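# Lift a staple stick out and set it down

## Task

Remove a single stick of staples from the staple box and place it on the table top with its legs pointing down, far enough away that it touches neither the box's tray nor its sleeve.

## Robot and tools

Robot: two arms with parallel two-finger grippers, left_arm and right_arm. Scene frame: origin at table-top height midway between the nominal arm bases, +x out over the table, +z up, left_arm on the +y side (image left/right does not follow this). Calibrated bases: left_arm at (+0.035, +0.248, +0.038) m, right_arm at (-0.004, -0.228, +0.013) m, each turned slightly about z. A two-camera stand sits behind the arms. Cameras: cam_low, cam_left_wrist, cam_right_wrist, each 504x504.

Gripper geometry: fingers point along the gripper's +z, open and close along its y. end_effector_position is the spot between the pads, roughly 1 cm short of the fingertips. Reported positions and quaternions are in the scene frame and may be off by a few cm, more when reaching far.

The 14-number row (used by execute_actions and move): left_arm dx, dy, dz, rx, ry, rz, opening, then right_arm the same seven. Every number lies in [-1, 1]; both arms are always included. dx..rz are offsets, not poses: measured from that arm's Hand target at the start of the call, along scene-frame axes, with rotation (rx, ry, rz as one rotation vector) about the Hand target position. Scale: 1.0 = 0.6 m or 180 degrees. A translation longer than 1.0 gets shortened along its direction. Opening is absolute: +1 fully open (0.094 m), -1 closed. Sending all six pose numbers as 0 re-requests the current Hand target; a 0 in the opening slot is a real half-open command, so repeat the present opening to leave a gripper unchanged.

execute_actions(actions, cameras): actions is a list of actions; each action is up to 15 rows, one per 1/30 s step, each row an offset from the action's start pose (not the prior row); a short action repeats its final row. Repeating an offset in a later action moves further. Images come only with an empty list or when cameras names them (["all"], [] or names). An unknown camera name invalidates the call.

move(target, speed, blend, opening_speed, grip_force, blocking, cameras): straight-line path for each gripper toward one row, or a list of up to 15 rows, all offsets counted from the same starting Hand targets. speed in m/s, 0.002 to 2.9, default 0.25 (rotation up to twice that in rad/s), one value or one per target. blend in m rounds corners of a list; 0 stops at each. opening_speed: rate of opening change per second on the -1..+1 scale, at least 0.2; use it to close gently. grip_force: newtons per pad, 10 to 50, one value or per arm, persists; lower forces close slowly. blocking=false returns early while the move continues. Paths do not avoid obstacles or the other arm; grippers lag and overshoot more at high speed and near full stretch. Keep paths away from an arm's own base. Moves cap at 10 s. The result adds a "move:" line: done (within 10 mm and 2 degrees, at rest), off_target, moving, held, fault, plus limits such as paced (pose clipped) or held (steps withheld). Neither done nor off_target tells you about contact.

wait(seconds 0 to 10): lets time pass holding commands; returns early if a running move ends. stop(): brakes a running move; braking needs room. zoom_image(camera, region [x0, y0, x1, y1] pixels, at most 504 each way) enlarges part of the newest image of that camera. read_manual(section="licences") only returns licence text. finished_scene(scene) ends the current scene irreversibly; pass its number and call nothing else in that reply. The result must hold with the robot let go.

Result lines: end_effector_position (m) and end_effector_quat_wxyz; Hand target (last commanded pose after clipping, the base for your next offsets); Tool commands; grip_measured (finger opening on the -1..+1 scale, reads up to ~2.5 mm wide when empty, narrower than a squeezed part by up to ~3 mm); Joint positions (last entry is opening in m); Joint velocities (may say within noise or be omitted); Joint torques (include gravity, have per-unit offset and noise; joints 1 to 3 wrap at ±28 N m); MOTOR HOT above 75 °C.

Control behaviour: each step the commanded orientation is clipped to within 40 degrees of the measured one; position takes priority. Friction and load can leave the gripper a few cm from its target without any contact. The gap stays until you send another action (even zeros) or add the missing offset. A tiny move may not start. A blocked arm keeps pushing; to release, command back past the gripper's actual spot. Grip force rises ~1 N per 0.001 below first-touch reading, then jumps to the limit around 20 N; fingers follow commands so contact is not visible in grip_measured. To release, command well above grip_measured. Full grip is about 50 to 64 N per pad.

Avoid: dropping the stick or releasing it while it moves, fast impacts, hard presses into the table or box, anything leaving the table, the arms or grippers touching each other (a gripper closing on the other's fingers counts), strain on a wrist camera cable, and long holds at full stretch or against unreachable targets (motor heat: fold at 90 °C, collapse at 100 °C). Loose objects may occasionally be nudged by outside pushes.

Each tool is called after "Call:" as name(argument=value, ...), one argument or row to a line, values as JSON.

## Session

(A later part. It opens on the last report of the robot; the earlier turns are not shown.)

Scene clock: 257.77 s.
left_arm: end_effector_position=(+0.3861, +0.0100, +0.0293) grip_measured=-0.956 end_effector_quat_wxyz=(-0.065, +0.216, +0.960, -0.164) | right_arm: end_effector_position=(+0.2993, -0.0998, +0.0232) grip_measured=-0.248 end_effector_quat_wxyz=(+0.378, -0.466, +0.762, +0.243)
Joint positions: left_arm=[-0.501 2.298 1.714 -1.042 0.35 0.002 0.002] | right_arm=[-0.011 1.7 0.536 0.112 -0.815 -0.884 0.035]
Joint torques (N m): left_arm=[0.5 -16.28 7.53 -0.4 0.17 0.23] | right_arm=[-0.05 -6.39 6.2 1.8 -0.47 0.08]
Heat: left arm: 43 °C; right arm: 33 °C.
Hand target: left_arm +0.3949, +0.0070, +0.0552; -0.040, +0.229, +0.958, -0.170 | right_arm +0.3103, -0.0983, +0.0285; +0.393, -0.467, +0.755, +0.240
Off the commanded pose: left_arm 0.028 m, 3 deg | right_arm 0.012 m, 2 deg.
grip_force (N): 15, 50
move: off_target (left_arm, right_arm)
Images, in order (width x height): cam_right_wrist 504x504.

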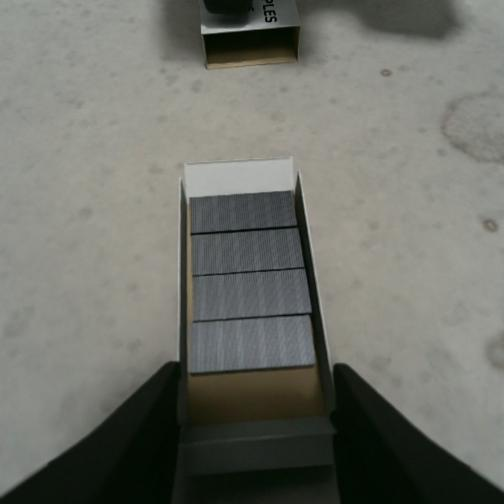

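Call:
move(
  target=[
    [0,0,0.1,0,0,0,-1,0,0,-0.018,0,0,0,-0.5],
    [-0.04,-0.03,0.15,0.118,0.039,0.495,0.0,0,0,-0.018,0,0,0,-0.5],
  ],
  speed=0.4,
  cameras=["all"],
)

Scene clock: 266.67 s.
left_arm: end_effector_position=(+0.3703, -0.0149, +0.1408) grip_measured=-0.002 end_effector_quat_wxyz=(-0.007, -0.517, +0.856, -0.010) | right_arm: end_effector_position=(+0.3075, -0.0987, +0.0197) grip_measured=-0.248 end_effector_quat_wxyz=(+0.392, -0.470, +0.755, +0.236)
Joint positions: left_arm=[-0.708 2.18 2.013 -1.39 0.021 -1.744 0.047] | right_arm=[-0.008 1.74 0.536 0.19 -0.817 -0.878 0.035]
Joint torques (N m): left_arm=[-0.38 -11.14 7.98 -0.38 -0.13 -0.13] | right_arm=[-0.01 -5.98 4.9 1.66 -0.45 0.05]
Heat: left arm: 43 °C; right arm: 33 °C.
Hand target: left_arm +0.3709, -0.0110, +0.1452; +0.000, -0.524, +0.852, +0.001 | right_arm +0.3103, -0.0983, +0.0177; +0.393, -0.467, +0.755, +0.240
Off the commanded pose: left_arm 0.006 m, 2 deg | right_arm 0.003 m, 0 deg.
grip_force (N): 15, 50
move: done

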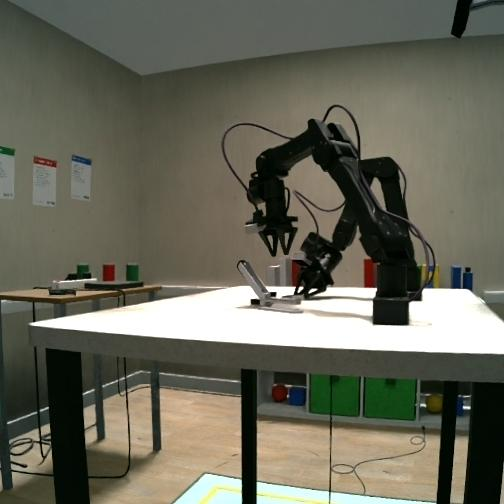

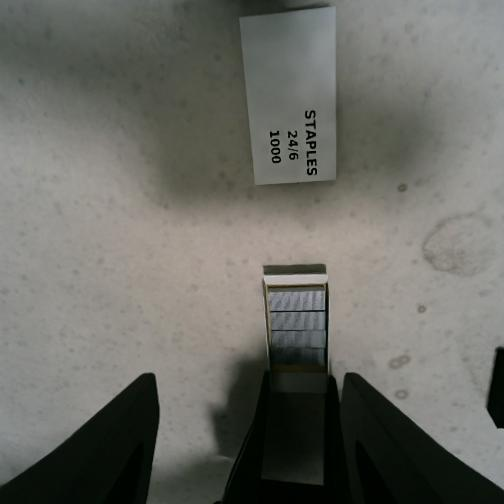

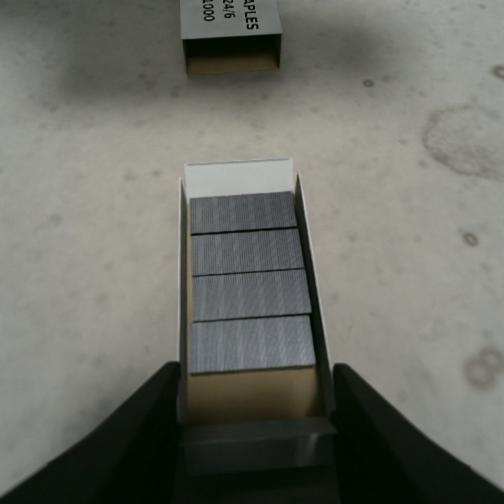

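Call:
move(
  target=[
    [0,0,0,0,0,0,0,0,0,0,0,0,0,-0.1],
    [0,0,0,0,0,0,0,-0.05,-0.1,0.05,0,0,0,-0.1],
    [0.0,-0.098,-0.14,0,0,0,0,-0.1,-0.2,0.1,0,0,0,-0.1],
  ],
  speed=[0.2,0.2,0.3],
  cameras=["cam_left_wrist","cam_right_wrist"],
)

Scene clock: 273.63 s.
left_arm: end_effector_position=(+0.3646, -0.0687, +0.0500) grip_measured=-0.002 end_effector_quat_wxyz=(-0.011, -0.516, +0.857, +0.010) | right_arm: end_effector_position=(+0.2431, -0.2195, +0.0672) grip_measured=-0.103 end_effector_quat_wxyz=(+0.371, -0.472, +0.765, +0.231)
Joint positions: left_arm=[-0.81 2.393 2.011 -1.214 0.016 -1.844 0.047] | right_arm=[-0.574 1.59 0.726 -0.853 -0.897 -1.754 0.042]
Joint torques (N m): left_arm=[0.46 -14.27 7.43 -0.13 -0.09 -0.14] | right_arm=[-0.43 -5.56 6.89 -0.12 -1.06 -0.11]
Heat: left arm: 42 °C; right arm: 33 °C.
Hand target: left_arm +0.3709, -0.0698, +0.0612; +0.000, -0.524, +0.852, +0.001 | right_arm +0.2503, -0.2183, +0.0777; +0.393, -0.467, +0.755, +0.240
Off the commanded pose: left_arm 0.013 m, 2 deg | right_arm 0.013 m, 3 deg.
grip_force (N): 15, 50
move: off_target (left_arm, right_arm)
Images, in order (width x height): cam_left_wrist 504x504, cam_right_wrist 504x504.

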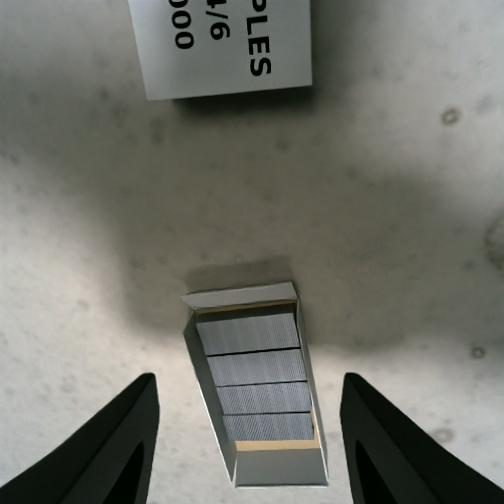

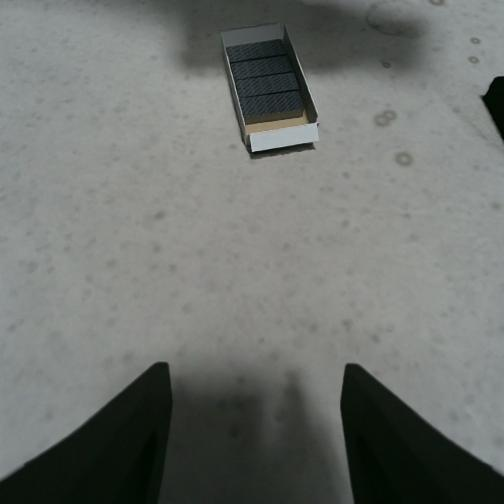

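Call:
move(
  target=[-0.0115,-0.011,-0.075,0,0,0.056,0,0,0,0,0,0,0,-0.1],
  cameras=["cam_left_wrist"],
)

Scene clock: 275.80 s.
left_arm: end_effector_position=(+0.3656, -0.0805, +0.0192) grip_measured=-0.002 end_effector_quat_wxyz=(-0.007, -0.590, +0.807, -0.009) | right_arm: end_effector_position=(+0.2431, -0.2195, +0.0672) grip_measured=-0.103 end_effector_quat_wxyz=(+0.371, -0.473, +0.765, +0.231)
Joint positions: left_arm=[-0.827 2.416 1.929 -1.068 0.016 -2.04 0.047] | right_arm=[-0.574 1.59 0.726 -0.853 -0.897 -1.756 0.042]
Joint torques (N m): left_arm=[-0.54 -13.15 4.46 -0.08 -0.09 -0.15] | right_arm=[-0.44 -5.53 6.91 -0.11 -1.06 -0.11]
Heat: left arm: 42 °C; right arm: 33 °C.
Hand target: left_arm +0.3640, -0.0764, +0.0162; +0.000, -0.597, +0.802, +0.001 | right_arm +0.2503, -0.2183, +0.0777; +0.393, -0.467, +0.755, +0.240
Off the commanded pose: left_arm 0.005 m, 2 deg | right_arm 0.013 m, 3 deg.
grip_force (N): 15, 50
move: off_target (right_arm)
Images, in order (width x height): cam_left_wrist 504x504.

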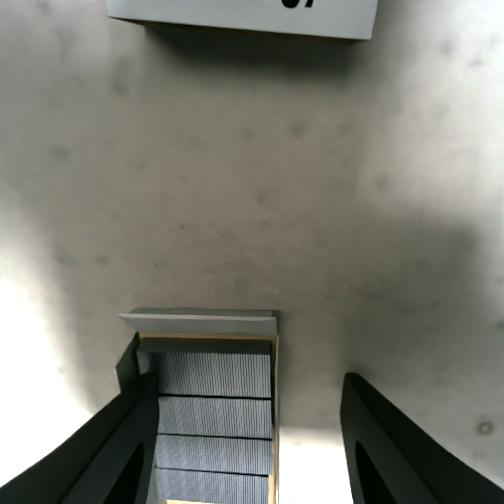

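Call:
move(
  target=[
    [-0.004,0.003,0.04,0,0,0,0,0,0,0,0,0,0,-0.1],
    [-0.0175,0.006,0.04,0,0,0,0,0,0,0,0,0,0,-0.1],
    [-0.0175,0.006,0,0,0,0,0,0,0,0,0,0,0,-0.1],
  ],
  cameras=["cam_left_wrist"],
)

Scene clock: 278.13 s.
left_arm: end_effector_position=(+0.3540, -0.0695, +0.0141) grip_measured=-0.002 end_effector_quat_wxyz=(-0.010, -0.595, +0.803, +0.009) | right_arm: end_effector_position=(+0.2431, -0.2195, +0.0672) grip_measured=-0.103 end_effector_quat_wxyz=(+0.371, -0.473, +0.765, +0.231)
Joint positions: left_arm=[-0.827 2.393 1.866 -1.065 0.018 -2.052 0.047] | right_arm=[-0.574 1.59 0.726 -0.853 -0.897 -1.756 0.042]
Joint torques (N m): left_arm=[-0.7 -14.49 3.3 0.2 -0.1 -0.13] | right_arm=[-0.42 -5.56 6.91 -0.11 -1.06 -0.1]
Heat: left arm: 42 °C; right arm: 33 °C.
Hand target: left_arm +0.3535, -0.0728, +0.0162; +0.000, -0.597, +0.802, +0.001 | right_arm +0.2503, -0.2183, +0.0777; +0.393, -0.467, +0.755, +0.240
Off the commanded pose: left_arm 0.004 m, 2 deg | right_arm 0.013 m, 3 deg.
grip_force (N): 15, 50
move: off_target (right_arm)
Images, in order (width x height): cam_left_wrist 504x504.

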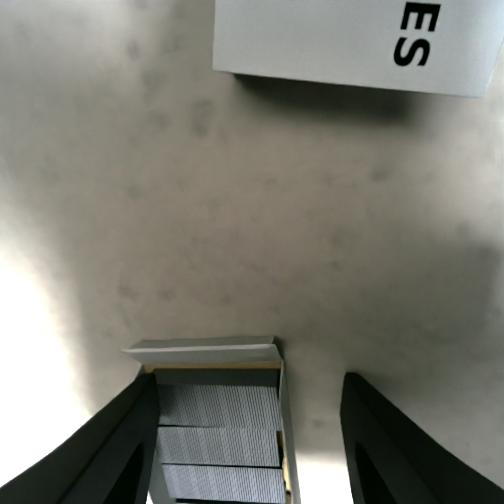

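Call:
move(
  target=[0,0,0,0,0,0,-0.4,0,0,0.05,0.154,0.374,-0.245,-1],
  opening_speed=0.5,
  speed=0.5,
  cameras=["all"],
)

Scene clock: 281.83 s.
left_arm: end_effector_position=(+0.3536, -0.0710, +0.0154) grip_measured=-0.396 end_effector_quat_wxyz=(-0.010, -0.594, +0.804, +0.007) | right_arm: end_effector_position=(+0.2445, -0.2193, +0.1015) grip_measured=-0.991 end_effector_quat_wxyz=(+0.067, +0.141, +0.879, +0.450)
Joint positions: left_arm=[-0.83 2.39 1.866 -1.064 0.018 -2.052 0.028] | right_arm=[-0.569 1.668 0.928 -1.179 -0.897 -0.423 0]
Joint torques (N m): left_arm=[-0.69 -14.19 3.34 0.2 -0.1 -0.14] | right_arm=[0.42 -6.97 6.91 -0.44 -0.64 -0.02]
Heat: left arm: 42 °C; right arm: 32 °C.
Hand target: left_arm +0.3535, -0.0728, +0.0162; +0.000, -0.597, +0.802, +0.001 | right_arm +0.2503, -0.2183, +0.1077; +0.072, +0.135, +0.877, +0.455
Off the commanded pose: left_arm 0.002 m, 1 deg | right_arm 0.009 m, 1 deg.
grip_force (N): 15, 50
move: done

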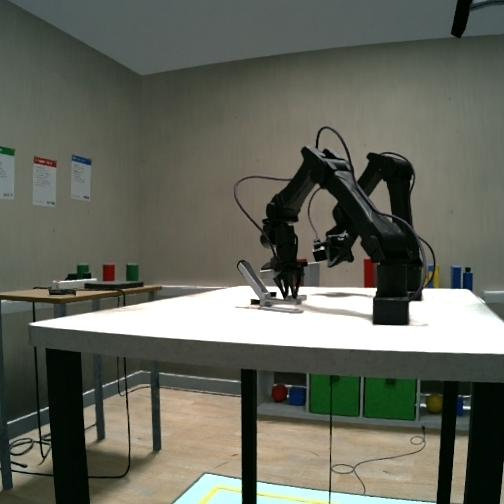

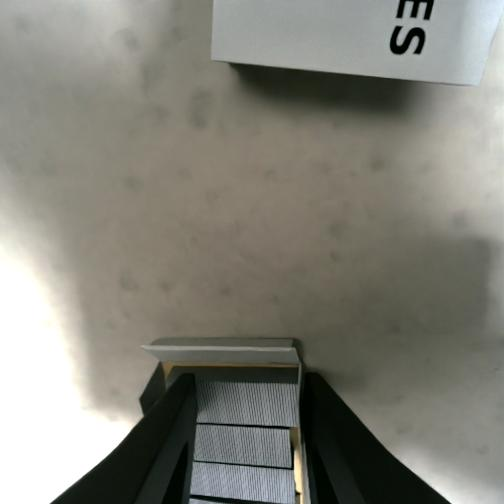

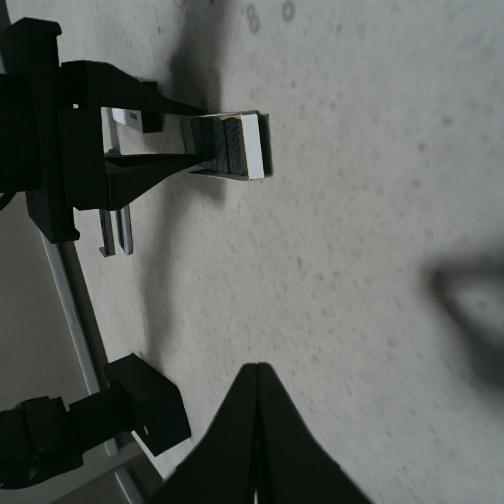

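Call:
zoom_image(
  camera="cam_left_wrist",
  region=[110, 310, 360, 504],
)

Call:
zoom_image(
  camera="cam_right_wrist",
  region=[90, 70, 290, 230],
)

Scaled by 2.016.

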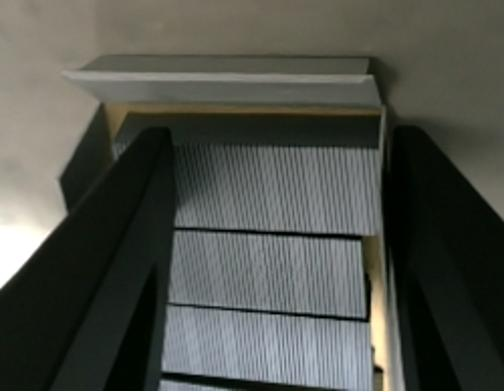

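Scaled by 2.520.

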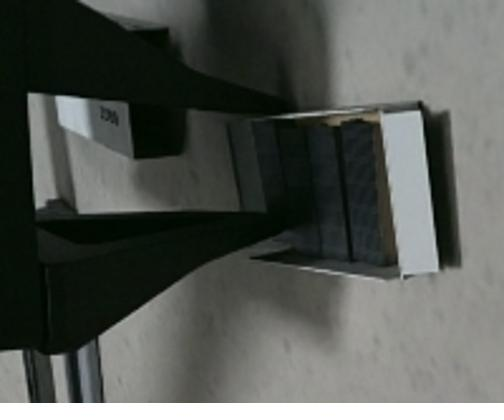

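Call:
move(
  target=[
    [0,0,0.0,0,0,0,0.1,0,0,0,0,0,0,-1],
    [0,0,0.06,0,0,0,0.1,0,0,0,0,0,0,-1],
    [-0.008,0.0015,0.06,0,0,0,0.1,0,0,0,0,0,0,-1],
    [-0.008,0.0015,0.02,0,0,0,0.1,0,0,0,0,0,0,-1],
  ],
  cameras=["cam_left_wrist","cam_right_wrist"],
)

Scene clock: 286.27 s.
left_arm: end_effector_position=(+0.3485, -0.0747, +0.0215) grip_measured=+0.098 end_effector_quat_wxyz=(-0.009, -0.590, +0.807, +0.001) | right_arm: end_effector_position=(+0.2445, -0.2193, +0.1015) grip_measured=-0.991 end_effector_quat_wxyz=(+0.066, +0.142, +0.879, +0.450)
Joint positions: left_arm=[-0.844 2.365 1.847 -1.058 0.018 -2.057 0.052] | right_arm=[-0.569 1.668 0.928 -1.179 -0.897 -0.421 0]
Joint torques (N m): left_arm=[-0.61 -14.6 4.29 -0.11 -0.1 -0.15] | right_arm=[0.4 -6.95 6.89 -0.43 -0.66 -0.03]
Heat: left arm: 42 °C; right arm: 32 °C.
Hand target: left_arm +0.3487, -0.0719, +0.0282; +0.000, -0.597, +0.802, +0.001 | right_arm +0.2503, -0.2183, +0.1077; +0.072, +0.135, +0.877, +0.455
Off the commanded pose: left_arm 0.007 m, 1 deg | right_arm 0.009 m, 1 deg.
grip_force (N): 15, 50
move: done
Images, in order (width x height): cam_left_wrist 504x504, cam_right_wrist 504x504.

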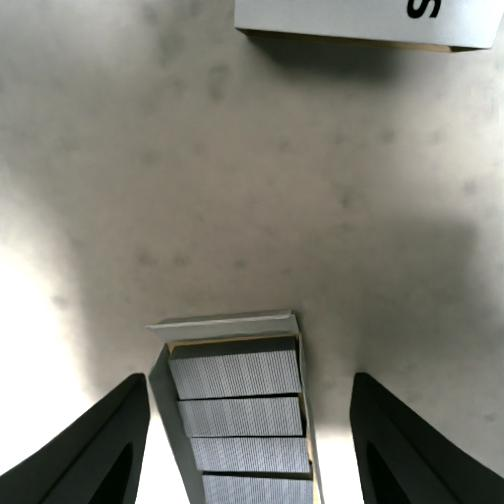

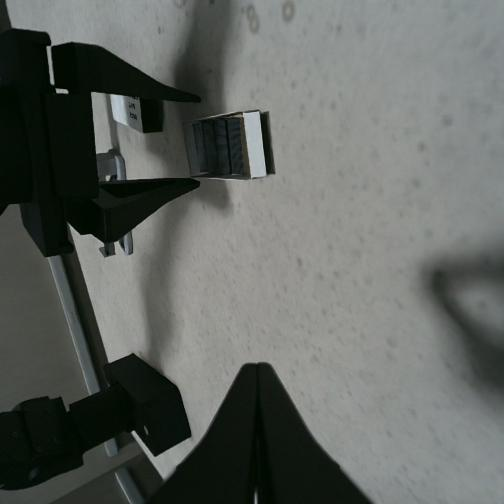

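Call:
move(
  target=[
    [-0.007,0.002,0,0,0,0,0.1,0,0,0,0,0,0,-1],
    [-0.007,0.002,-0.022,0,0,0,0.1,0,0,0,0,0,0,-1],
    [-0.007,0.002,-0.022,0,0,0,-0.32,0,0,0,0,0,0,-1],
  ],
  grip_force=[20,50],
  cameras=["cam_left_wrist","cam_right_wrist"],
)

Scene clock: 289.47 s.
left_arm: end_effector_position=(+0.3516, -0.0737, +0.0135) grip_measured=-0.179 end_effector_quat_wxyz=(-0.005, -0.594, +0.804, -0.008) | right_arm: end_effector_position=(+0.2445, -0.2193, +0.1015) grip_measured=-0.991 end_effector_quat_wxyz=(+0.066, +0.142, +0.879, +0.450)
Joint positions: left_arm=[-0.84 2.361 1.806 -1.001 0.013 -2.063 0.039] | right_arm=[-0.569 1.668 0.928 -1.179 -0.897 -0.421 0]
Joint torques (N m): left_arm=[-0.62 -14.13 3.36 -0.11 -0.06 -0.13] | right_arm=[0.4 -6.97 6.91 -0.43 -0.64 -0.03]
Heat: left arm: 42 °C; right arm: 32 °C.
Hand target: left_arm +0.3445, -0.0707, +0.0150; +0.000, -0.597, +0.802, +0.001 | right_arm +0.2503, -0.2183, +0.1077; +0.072, +0.135, +0.877, +0.455
Off the commanded pose: left_arm 0.008 m, 1 deg | right_arm 0.009 m, 1 deg.
grip_force (N): 20, 50
move: done
Images, in order (width x height): cam_left_wrist 504x504, cam_right_wrist 504x504.

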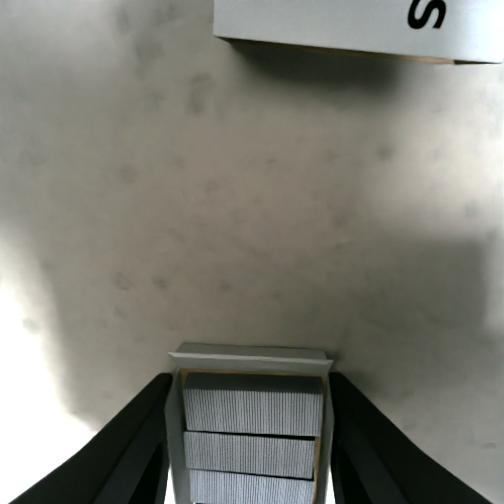

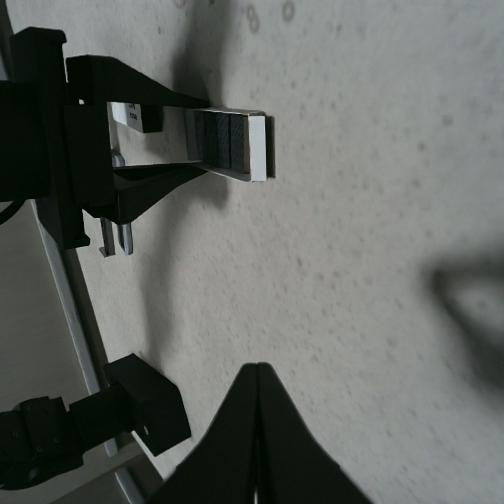

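Call:
zoom_image(
  camera="cam_right_wrist",
  region=[180, 95, 285, 195],
)

Scaled by 4.800.

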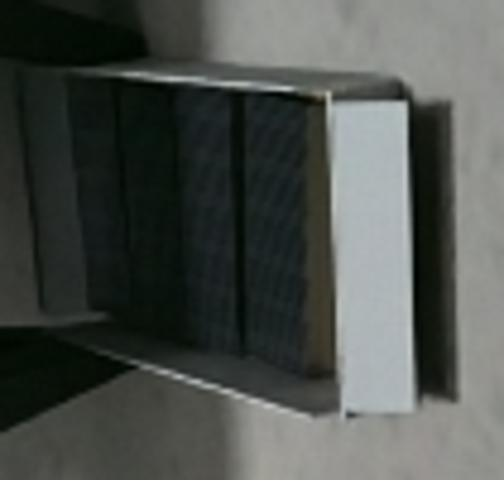

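Call:
move(
  target=[0,0,0,0,0,0,-0.32,0.108,0.179,-0.088,-0.063,0.0205,0,-1],
  cameras=["cam_left_wrist","cam_right_wrist"],
)

Scene clock: 292.90 s.
left_arm: end_effector_position=(+0.3516, -0.0737, +0.0135) grip_measured=-0.179 end_effector_quat_wxyz=(-0.005, -0.594, +0.804, -0.008) | right_arm: end_effector_position=(+0.3125, -0.1119, +0.0584) grip_measured=-0.991 end_effector_quat_wxyz=(+0.049, +0.148, +0.918, +0.364)
Joint positions: left_arm=[-0.84 2.361 1.806 -1.001 0.013 -2.063 0.039] | right_arm=[-0.008 1.688 0.881 -0.508 -0.716 0.404 0]
Joint torques (N m): left_arm=[-0.62 -14.13 3.37 -0.11 -0.05 -0.13] | right_arm=[0.5 -8.06 4.78 1.3 -0.29 0]
Heat: left arm: 41 °C; right arm: 32 °C.
Hand target: left_arm +0.3445, -0.0707, +0.0150; +0.000, -0.597, +0.802, +0.001 | right_arm +0.3151, -0.1109, +0.0549; +0.057, +0.142, +0.920, +0.362
Off the commanded pose: left_arm 0.008 m, 1 deg | right_arm 0.004 m, 1 deg.
grip_force (N): 20, 50
move: done
Images, in order (width x height): cam_left_wrist 504x504, cam_right_wrist 504x504.

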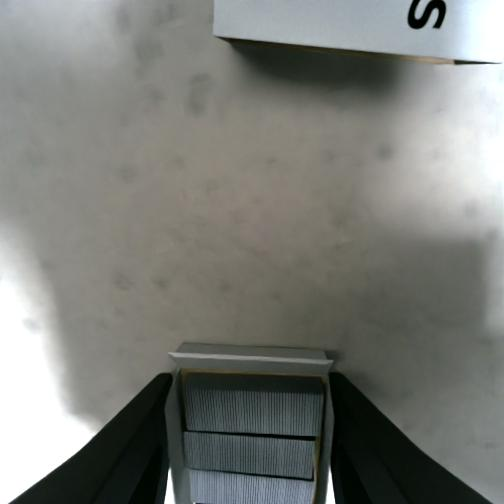

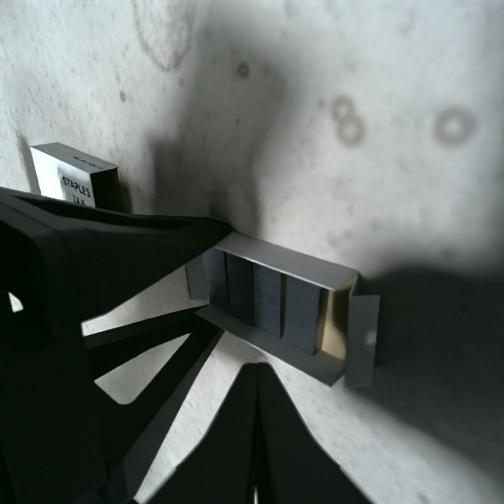

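Call:
move(
  target=[0,0,0,0,0,0,-0.32,-0.0067,0.0115,-0.052,0,0,0,-1],
  cameras=["cam_right_wrist"],
)

Call:
zoom_image(
  camera="cam_right_wrist",
  region=[180, 260, 380, 460],
)

Scene clock: 295.23 s.
left_arm: end_effector_position=(+0.3516, -0.0737, +0.0135) grip_measured=-0.179 end_effector_quat_wxyz=(-0.005, -0.594, +0.804, -0.008) | right_arm: end_effector_position=(+0.3074, -0.1034, +0.0270) grip_measured=-0.991 end_effector_quat_wxyz=(+0.048, +0.146, +0.919, +0.364)
Joint positions: left_arm=[-0.84 2.361 1.806 -1.001 0.013 -2.063 0.039] | right_arm=[0.023 1.749 0.798 -0.344 -0.708 0.436 0]
Joint torques (N m): left_arm=[-0.61 -14.15 3.37 -0.11 -0.06 -0.13] | right_arm=[0.29 -7.9 4.56 1.37 -0.28 0]
Heat: left arm: 41 °C; right arm: 32 °C.
Hand target: left_arm +0.3445, -0.0707, +0.0150; +0.000, -0.597, +0.802, +0.001 | right_arm +0.3111, -0.1040, +0.0237; +0.057, +0.142, +0.920, +0.362
Off the commanded pose: left_arm 0.008 m, 1 deg | right_arm 0.005 m, 1 deg.
grip_force (N): 20, 50
move: done
Images, in order (width x height): cam_right_wrist 504x504.

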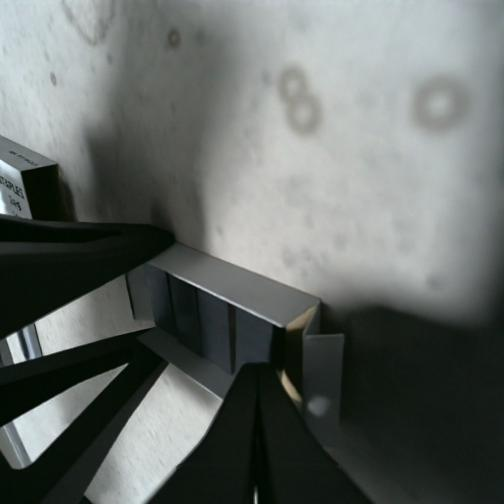

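Scaled by 2.520.

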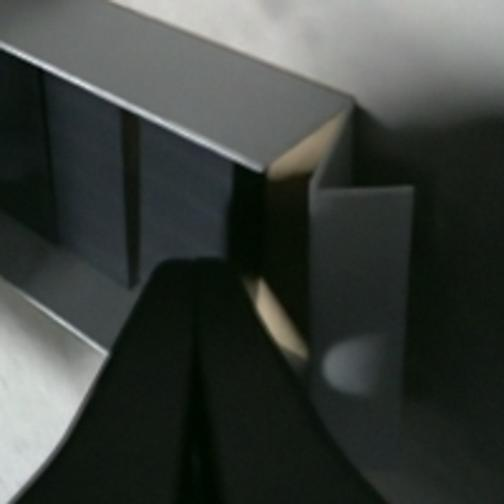

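Call:
move(
  target=[0,0,0,0,0,0,-0.32,-0.001,-0.003,-0.024,0,0,0,-1],
  speed=0.1,
  cameras=["cam_right_wrist"],
)

Call:
zoom_image(
  camera="cam_right_wrist",
  region=[150, 260, 350, 460],
)

Scene clock: 297.57 s.
left_arm: end_effector_position=(+0.3516, -0.0737, +0.0135) grip_measured=-0.179 end_effector_quat_wxyz=(-0.005, -0.594, +0.804, -0.008) | right_arm: end_effector_position=(+0.3076, -0.1031, +0.0148) grip_measured=-0.991 end_effector_quat_wxyz=(+0.048, +0.145, +0.919, +0.364)
Joint positions: left_arm=[-0.84 2.361 1.806 -1.001 0.013 -2.063 0.039] | right_arm=[0.023 1.786 0.778 -0.286 -0.709 0.436 0]
Joint torques (N m): left_arm=[-0.59 -14.13 3.36 -0.11 -0.06 -0.12] | right_arm=[-0.17 -7.58 4.18 1.38 -0.3 -0.09]
Heat: left arm: 40 °C; right arm: 32 °C.
Hand target: left_arm +0.3445, -0.0707, +0.0150; +0.000, -0.597, +0.802, +0.001 | right_arm +0.3105, -0.1058, +0.0093; +0.057, +0.142, +0.920, +0.362
Off the commanded pose: left_arm 0.008 m, 1 deg | right_arm 0.007 m, 1 deg.
grip_force (N): 20, 50
move: done
Images, in order (width x height): cam_right_wrist 504x504.

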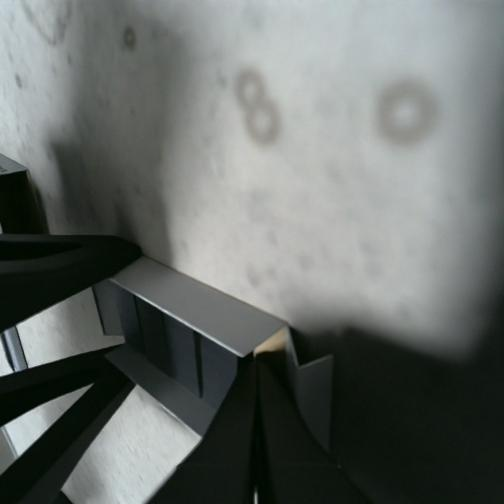

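Scaled by 2.520.

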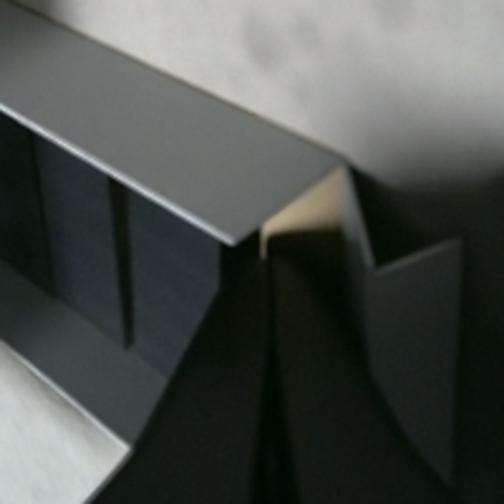

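Call:
move(
  target=[0,0,0,0,0,0,-0.32,0.007,0.027,-0.001,0,0,0,-1],
  speed=0.08,
  cameras=["cam_left_wrist","cam_right_wrist"],
)

Scene clock: 299.07 s.
left_arm: end_effector_position=(+0.3516, -0.0737, +0.0135) grip_measured=-0.179 end_effector_quat_wxyz=(-0.005, -0.594, +0.804, -0.008) | right_arm: end_effector_position=(+0.3108, -0.0888, +0.0140) grip_measured=-0.991 end_effector_quat_wxyz=(+0.049, +0.144, +0.918, +0.366)
Joint positions: left_arm=[-0.84 2.361 1.806 -1.001 0.013 -2.063 0.039] | right_arm=[0.072 1.795 0.778 -0.234 -0.699 0.498 0]
Joint torques (N m): left_arm=[-0.61 -14.16 3.37 -0.11 -0.05 -0.12] | right_arm=[0.42 -7.51 4.63 1.46 -0.2 -0.01]
Heat: left arm: 40 °C; right arm: 32 °C.
Hand target: left_arm +0.3445, -0.0707, +0.0150; +0.000, -0.597, +0.802, +0.001 | right_arm +0.3147, -0.0896, +0.0087; +0.057, +0.142, +0.920, +0.362
Off the commanded pose: left_arm 0.008 m, 1 deg | right_arm 0.007 m, 1 deg.
grip_force (N): 20, 50
move: done
Images, in order (width x height): cam_left_wrist 504x504, cam_right_wrist 504x504.

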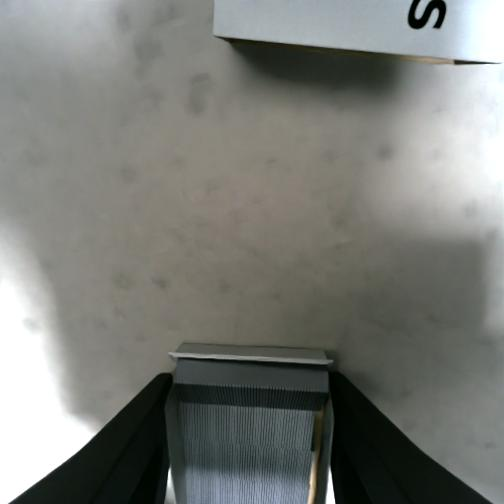

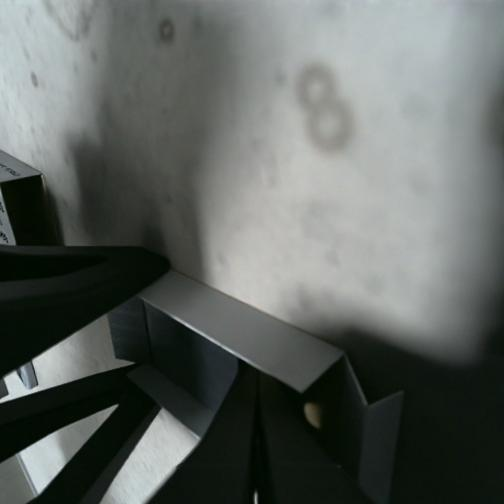

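Call:
zoom_image(
  camera="cam_left_wrist",
  region=[140, 330, 360, 504],
)

Call:
zoom_image(
  camera="cam_right_wrist",
  region=[90, 240, 290, 440],
)

Scaled by 2.291.

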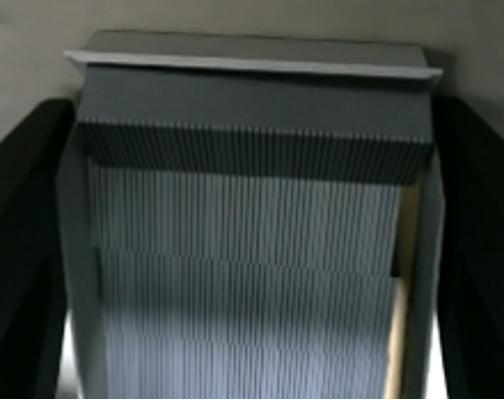

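Scaled by 2.520.

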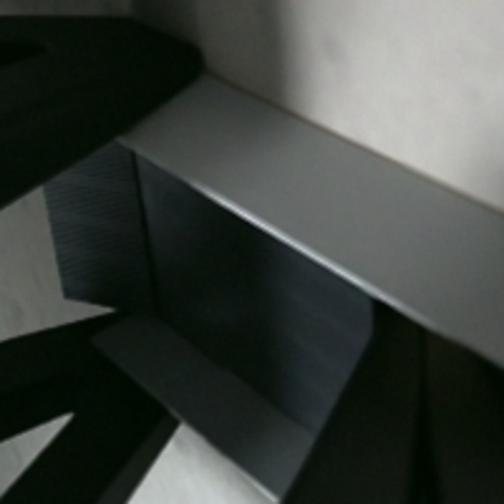

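Call:
move(
  target=[
    [0,0,0,0,0,0,0.1,0,0,0,0,0,0,-1],
    [0.0,0.0,0.09,0,0,0,0.1,0,0,0,0,0,0,-1],
  ],
  cameras=["cam_left_wrist","cam_right_wrist"],
)

Call:
zoom_image(
  camera="cam_left_wrist",
  region=[180, 240, 320, 400],
)

Call:
zoom_image(
  camera="cam_right_wrist",
  region=[60, 240, 260, 440],
)

Scene clock: 302.67 s.
left_arm: end_effector_position=(+0.3465, -0.0695, +0.0484) grip_measured=+0.098 end_effector_quat_wxyz=(-0.007, -0.595, +0.804, +0.006) | right_arm: end_effector_position=(+0.3108, -0.0888, +0.0140) grip_measured=-0.991 end_effector_quat_wxyz=(+0.049, +0.145, +0.918, +0.366)
Joint positions: left_arm=[-0.841 2.325 1.887 -1.147 0.013 -2.065 0.052] | right_arm=[0.072 1.795 0.778 -0.234 -0.699 0.499 0]
Joint torques (N m): left_arm=[-0.61 -15.65 7.28 -0.46 -0.06 -0.12] | right_arm=[0.42 -7.53 4.64 1.46 -0.2 -0.01]
Heat: left arm: 40 °C; right arm: 32 °C.
Hand target: left_arm +0.3445, -0.0707, +0.0690; +0.000, -0.597, +0.802, +0.001 | right_arm +0.3147, -0.0896, +0.0087; +0.057, +0.142, +0.920, +0.362
Off the commanded pose: left_arm 0.021 m, 1 deg | right_arm 0.007 m, 1 deg.
grip_force (N): 20, 50
move: off_target (left_arm)
Images, in order (width x height): cam_left_wrist 504x504, cam_right_wrist 504x504.

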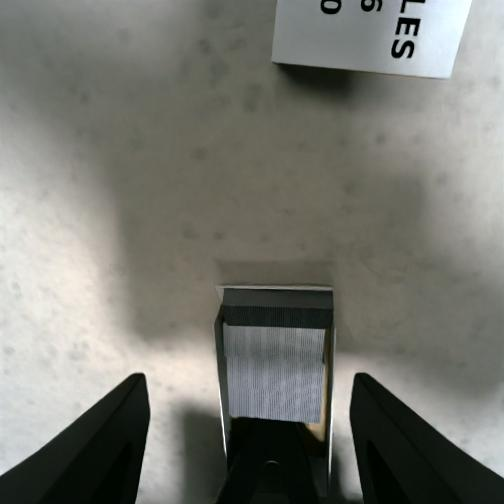

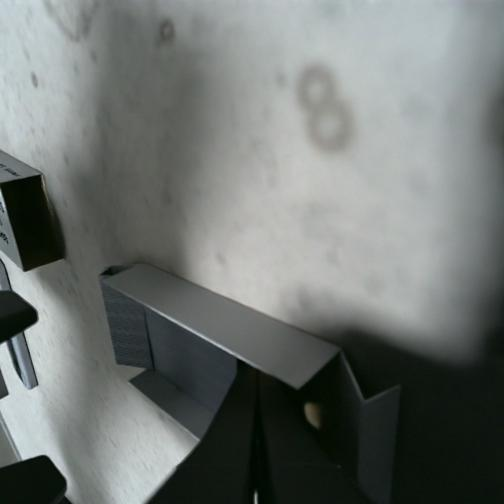

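Scaled by 3.150.

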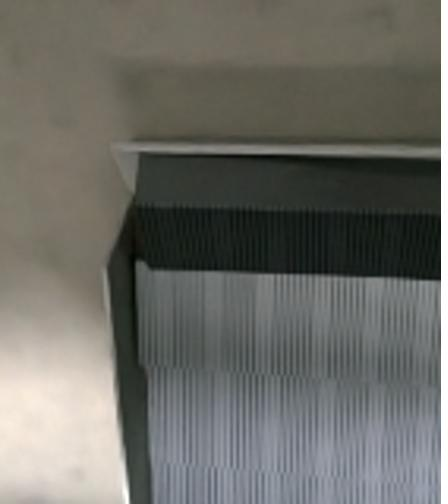

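Scaled by 2.520.

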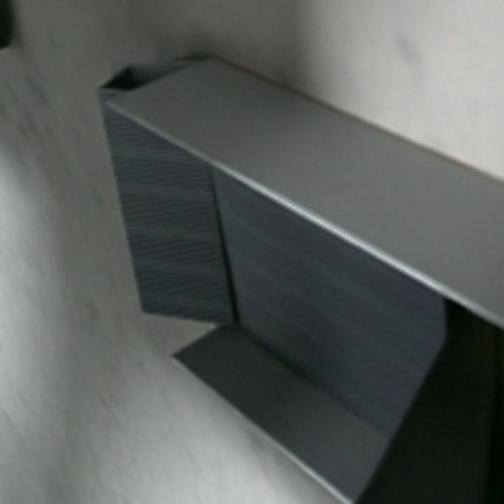

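Call:
move(
  target=[
    [-0.003,-0.0095,-0.09,0,0,0,0.1,0,0,0,0,0,0,-1],
    [-0.003,-0.0095,-0.09,0,0,0,-0.34,0,0,0,0,0,0,-1],
    [-0.003,-0.0095,-0.09,0,0,0,-0.34,0.006,0.019,0.0,0,0,0,-1],
  ],
  grip_force=[35,50],
  speed=[0.25,0.1,0.08],
  cameras=["cam_left_wrist","cam_right_wrist"],
)

Call:
zoom_image(
  camera="cam_left_wrist",
  region=[140, 310, 360, 504],
)

Call:
zoom_image(
  camera="cam_right_wrist",
  region=[60, 240, 260, 440],
)

Scene clock: 310.60 s.
left_arm: end_effector_position=(+0.3463, -0.0791, +0.0176) grip_measured=-0.182 end_effector_quat_wxyz=(-0.005, -0.593, +0.805, -0.009) | right_arm: end_effector_position=(+0.3134, -0.0796, +0.0141) grip_measured=-0.991 end_effector_quat_wxyz=(+0.050, +0.148, +0.916, +0.370)
Joint positions: left_arm=[-0.856 2.354 1.812 -1.012 0.013 -2.075 0.038] | right_arm=[0.101 1.802 0.778 -0.197 -0.694 0.545 0]
Joint torques (N m): left_arm=[-0.53 -12.62 4.49 -0.1 -0.06 -0.12] | right_arm=[0.53 -7.3 5.48 1.43 -0.11 -0.01]
Heat: left arm: 42 °C; right arm: 33 °C.
Hand target: left_arm +0.3427, -0.0764, +0.0150; +0.000, -0.597, +0.802, +0.001 | right_arm +0.3183, -0.0782, +0.0087; +0.057, +0.142, +0.920, +0.362
Off the commanded pose: left_arm 0.005 m, 1 deg | right_arm 0.007 m, 1 deg.
grip_force (N): 35, 50
move: done
Images, in order (width x height): cam_left_wrist 504x504, cam_right_wrist 504x504.

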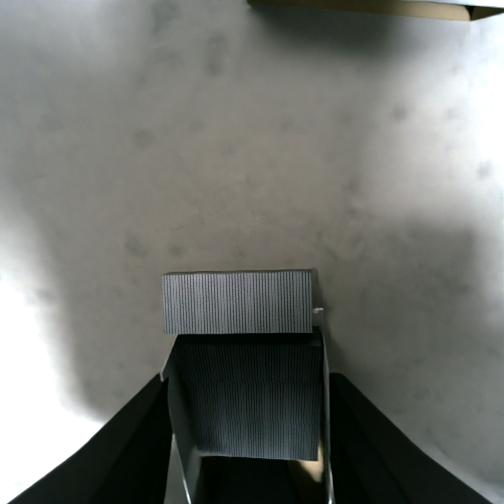

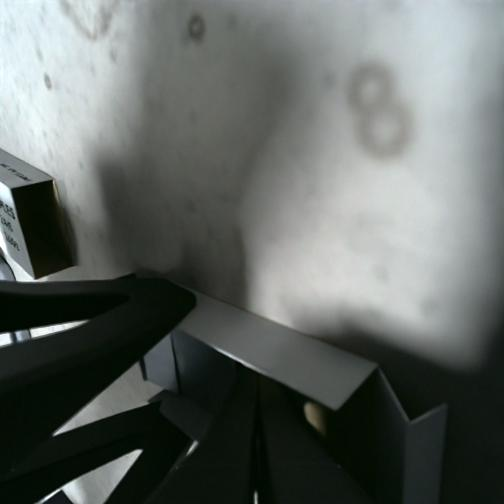

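Scaled by 2.291.

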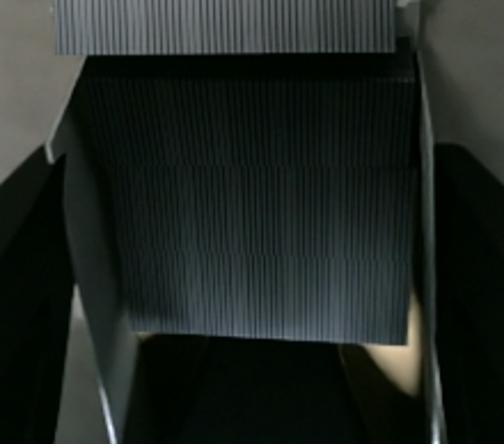

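Scaled by 2.520.

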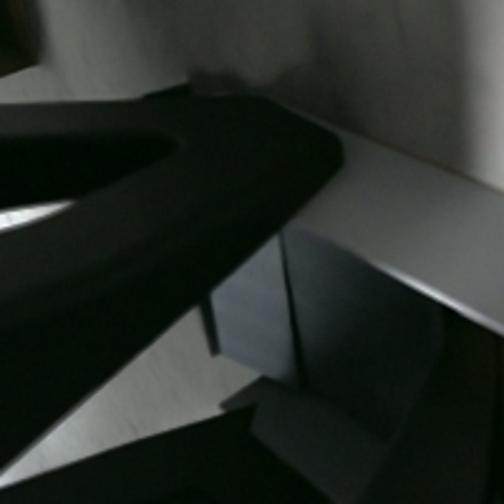

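Call:
move(
  target=[
    [0,0,0,0,0,0,0.1,0,0,0,0,0,0,-1],
    [0,0,0.06,0,0,0,0.1,0,0,0,0,0,0,-1],
    [0.011,0.048,0.06,0,0,0,0.1,0,0,0,0,0,0,-1],
    [0.011,0.048,0.025,0,0,0,0.1,0,0,0,0,0,0,-1],
  ],
  cameras=["cam_left_wrist","cam_right_wrist"],
)

Call:
zoom_image(
  camera="cam_right_wrist",
  region=[60, 200, 260, 400],
)

Scene clock: 315.03 s.
left_arm: end_effector_position=(+0.3490, -0.0512, +0.0243) grip_measured=+0.098 end_effector_quat_wxyz=(-0.007, -0.599, +0.800, +0.000) | right_arm: end_effector_position=(+0.3134, -0.0796, +0.0141) grip_measured=-0.991 end_effector_quat_wxyz=(+0.050, +0.148, +0.916, +0.370)
Joint positions: left_arm=[-0.807 2.295 1.735 -1.015 0.013 -2.043 0.052] | right_arm=[0.101 1.802 0.778 -0.197 -0.694 0.545 0]
Joint torques (N m): left_arm=[-0.18 -13.89 4.25 -0.11 -0.05 0.15] | right_arm=[0.54 -7.28 5.48 1.42 -0.11 -0.01]
Heat: left arm: 42 °C; right arm: 32 °C.
Hand target: left_arm +0.3493, -0.0476, +0.0300; +0.000, -0.597, +0.802, +0.001 | right_arm +0.3183, -0.0782, +0.0087; +0.057, +0.142, +0.920, +0.362
Off the commanded pose: left_arm 0.007 m, 1 deg | right_arm 0.007 m, 1 deg.
grip_force (N): 35, 50
move: done
Images, in order (width x height): cam_left_wrist 504x504, cam_right_wrist 504x504.

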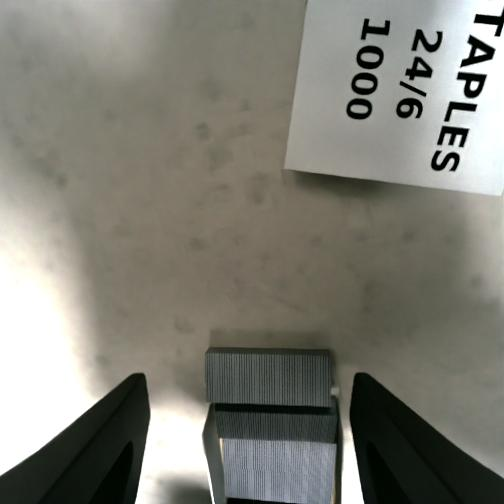

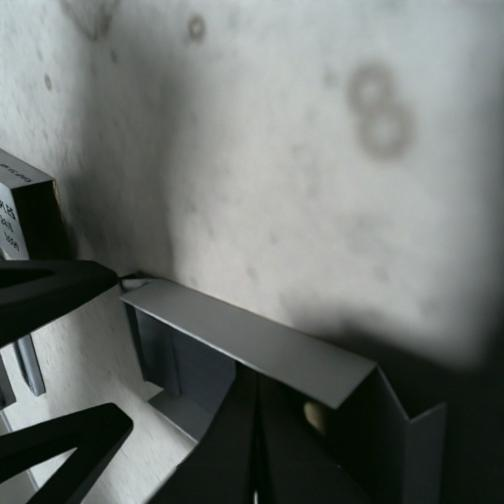

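Scaled by 2.520.

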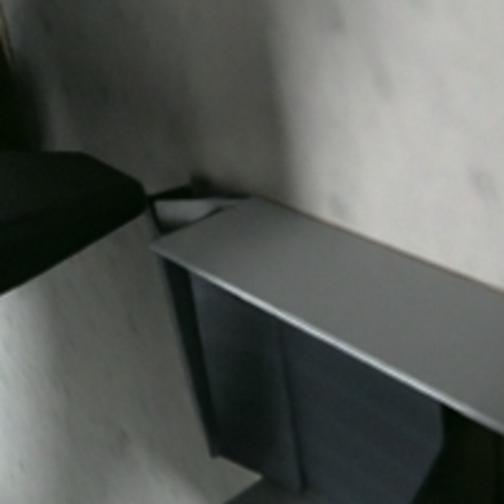

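Call:
move(
  target=[
    [0.008,-0.002,-0.005,0,0,0,0.1,0,0,0,0,0,0,-1],
    [0.008,-0.002,-0.025,0,0,0,0.1,0,0,0,0,0,0,-1],
    [0.008,-0.002,-0.025,0,0,0,-0.42,0,0,0,0,0,0,-1],
  ],
  cameras=["cam_left_wrist","cam_right_wrist"],
)

Call:
zoom_image(
  camera="cam_left_wrist",
  region=[140, 310, 360, 504],
)

Scene clock: 318.77 s.
left_arm: end_effector_position=(+0.3567, -0.0557, +0.0206) grip_measured=-0.418 end_effector_quat_wxyz=(-0.004, -0.599, +0.801, -0.015) | right_arm: end_effector_position=(+0.3131, -0.0792, +0.0141) grip_measured=-0.991 end_effector_quat_wxyz=(+0.049, +0.147, +0.916, +0.370)
Joint positions: left_arm=[-0.803 2.304 1.735 -0.975 0.013 -2.037 0.027] | right_arm=[0.103 1.802 0.778 -0.197 -0.694 0.545 0]
Joint torques (N m): left_arm=[0.23 -11.78 4.3 -0.11 -0.05 0.16] | right_arm=[0.5 -7.32 5.48 1.43 -0.12 -0.02]
Heat: left arm: 41 °C; right arm: 32 °C.
Hand target: left_arm +0.3541, -0.0488, +0.0150; +0.000, -0.597, +0.802, +0.001 | right_arm +0.3183, -0.0782, +0.0087; +0.057, +0.142, +0.920, +0.362
Off the commanded pose: left_arm 0.009 m, 2 deg | right_arm 0.008 m, 1 deg.
grip_force (N): 35, 50
move: done
Images, in order (width x height): cam_left_wrist 504x504, cam_right_wrist 504x504.

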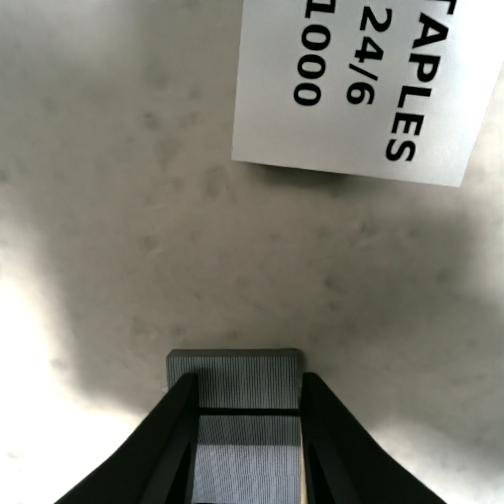

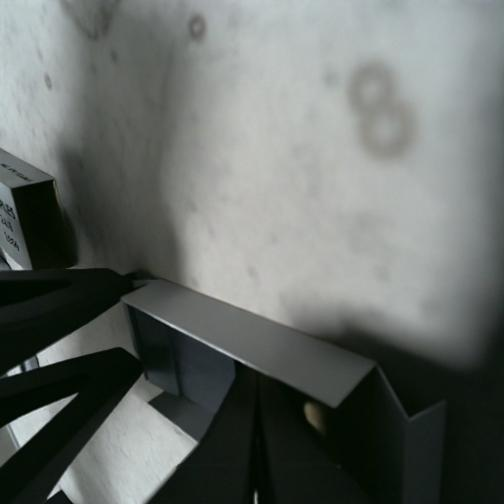

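Scaled by 2.291.

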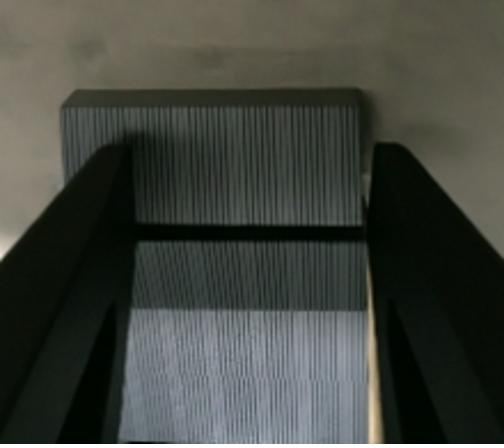

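Call:
move(
  target=[
    [0,0,0,0,0,0,0.1,0,0,0,0,0,0,-1],
    [0,0,0.05,0,0,0,0.1,0,0,0,0,0,0,-1],
    [-0.005,0.001,0.04,0,0,0,0.1,0,0,0,0,0,0,-1],
    [-0.005,0.001,0.006,0,0,0,0.1,0,0,0,0,0,0,-1],
  ],
  cameras=["cam_left_wrist"],
)

Scene clock: 322.37 s.
left_arm: end_effector_position=(+0.3524, -0.0517, +0.0180) grip_measured=+0.098 end_effector_quat_wxyz=(-0.006, -0.599, +0.801, -0.005) | right_arm: end_effector_position=(+0.3131, -0.0792, +0.0141) grip_measured=-0.991 end_effector_quat_wxyz=(+0.049, +0.147, +0.916, +0.370)
Joint positions: left_arm=[-0.803 2.304 1.725 -0.984 0.013 -2.037 0.052] | right_arm=[0.103 1.802 0.778 -0.197 -0.694 0.545 0]
Joint torques (N m): left_arm=[-0.05 -12.94 4.19 -0.09 -0.05 0.11] | right_arm=[0.53 -7.32 5.46 1.43 -0.11 -0.01]
Heat: left arm: 41 °C; right arm: 32 °C.
Hand target: left_arm +0.3511, -0.0482, +0.0186; +0.000, -0.597, +0.802, +0.001 | right_arm +0.3183, -0.0782, +0.0087; +0.057, +0.142, +0.920, +0.362
Off the commanded pose: left_arm 0.004 m, 1 deg | right_arm 0.008 m, 1 deg.
grip_force (N): 35, 50
move: done
Images, in order (width x height): cam_left_wrist 504x504.

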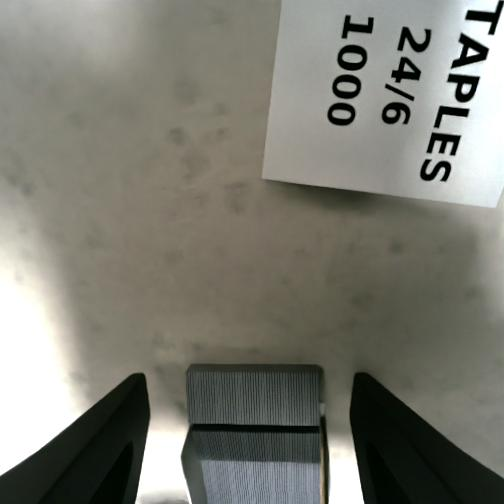

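Call:
move(
  target=[
    [0.001,0.0,-0.007,0,0,0,0.1,0,0,0,0,0,0,-1],
    [0.001,0.0,-0.007,0,0,0,-0.42,0,0,0,0,0,0,-1],
  ],
  cameras=["cam_left_wrist","cam_right_wrist"],
)

Call:
zoom_image(
  camera="cam_left_wrist",
  region=[140, 310, 360, 504],
)

Scene clock: 325.40 s.
left_arm: end_effector_position=(+0.3551, -0.0533, +0.0180) grip_measured=-0.329 end_effector_quat_wxyz=(-0.005, -0.599, +0.800, -0.011) | right_arm: end_effector_position=(+0.3131, -0.0792, +0.0141) grip_measured=-0.991 end_effector_quat_wxyz=(+0.049, +0.147, +0.916, +0.370)
Joint positions: left_arm=[-0.801 2.304 1.725 -0.972 0.013 -2.037 0.032] | right_arm=[0.103 1.802 0.778 -0.197 -0.694 0.545 0]
Joint torques (N m): left_arm=[0.02 -12.33 3.82 -0.06 -0.05 0.12] | right_arm=[0.54 -7.27 5.46 1.43 -0.11 0.01]
Heat: left arm: 41 °C; right arm: 32 °C.
Hand target: left_arm +0.3517, -0.0482, +0.0144; +0.000, -0.597, +0.802, +0.001 | right_arm +0.3183, -0.0782, +0.0087; +0.057, +0.142, +0.920, +0.362
Off the commanded pose: left_arm 0.007 m, 1 deg | right_arm 0.008 m, 1 deg.
grip_force (N): 35, 50
move: done
Images, in order (width x height): cam_left_wrist 504x504, cam_right_wrist 504x504.

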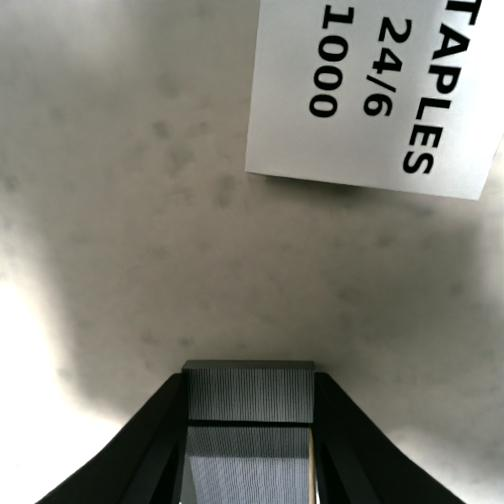

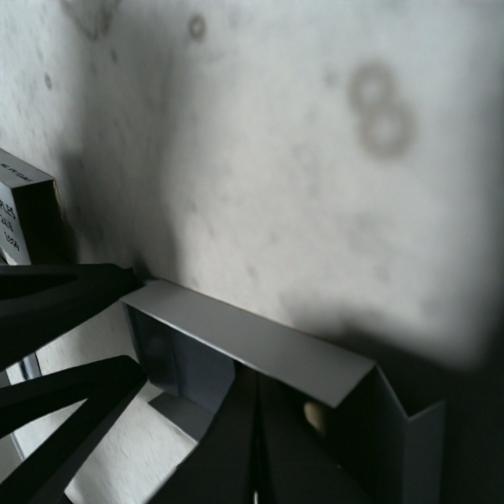

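Scaled by 2.291.

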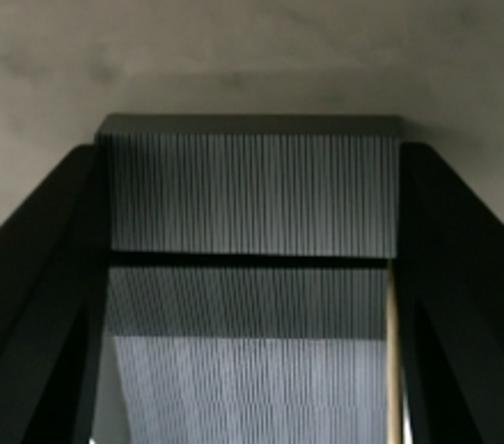

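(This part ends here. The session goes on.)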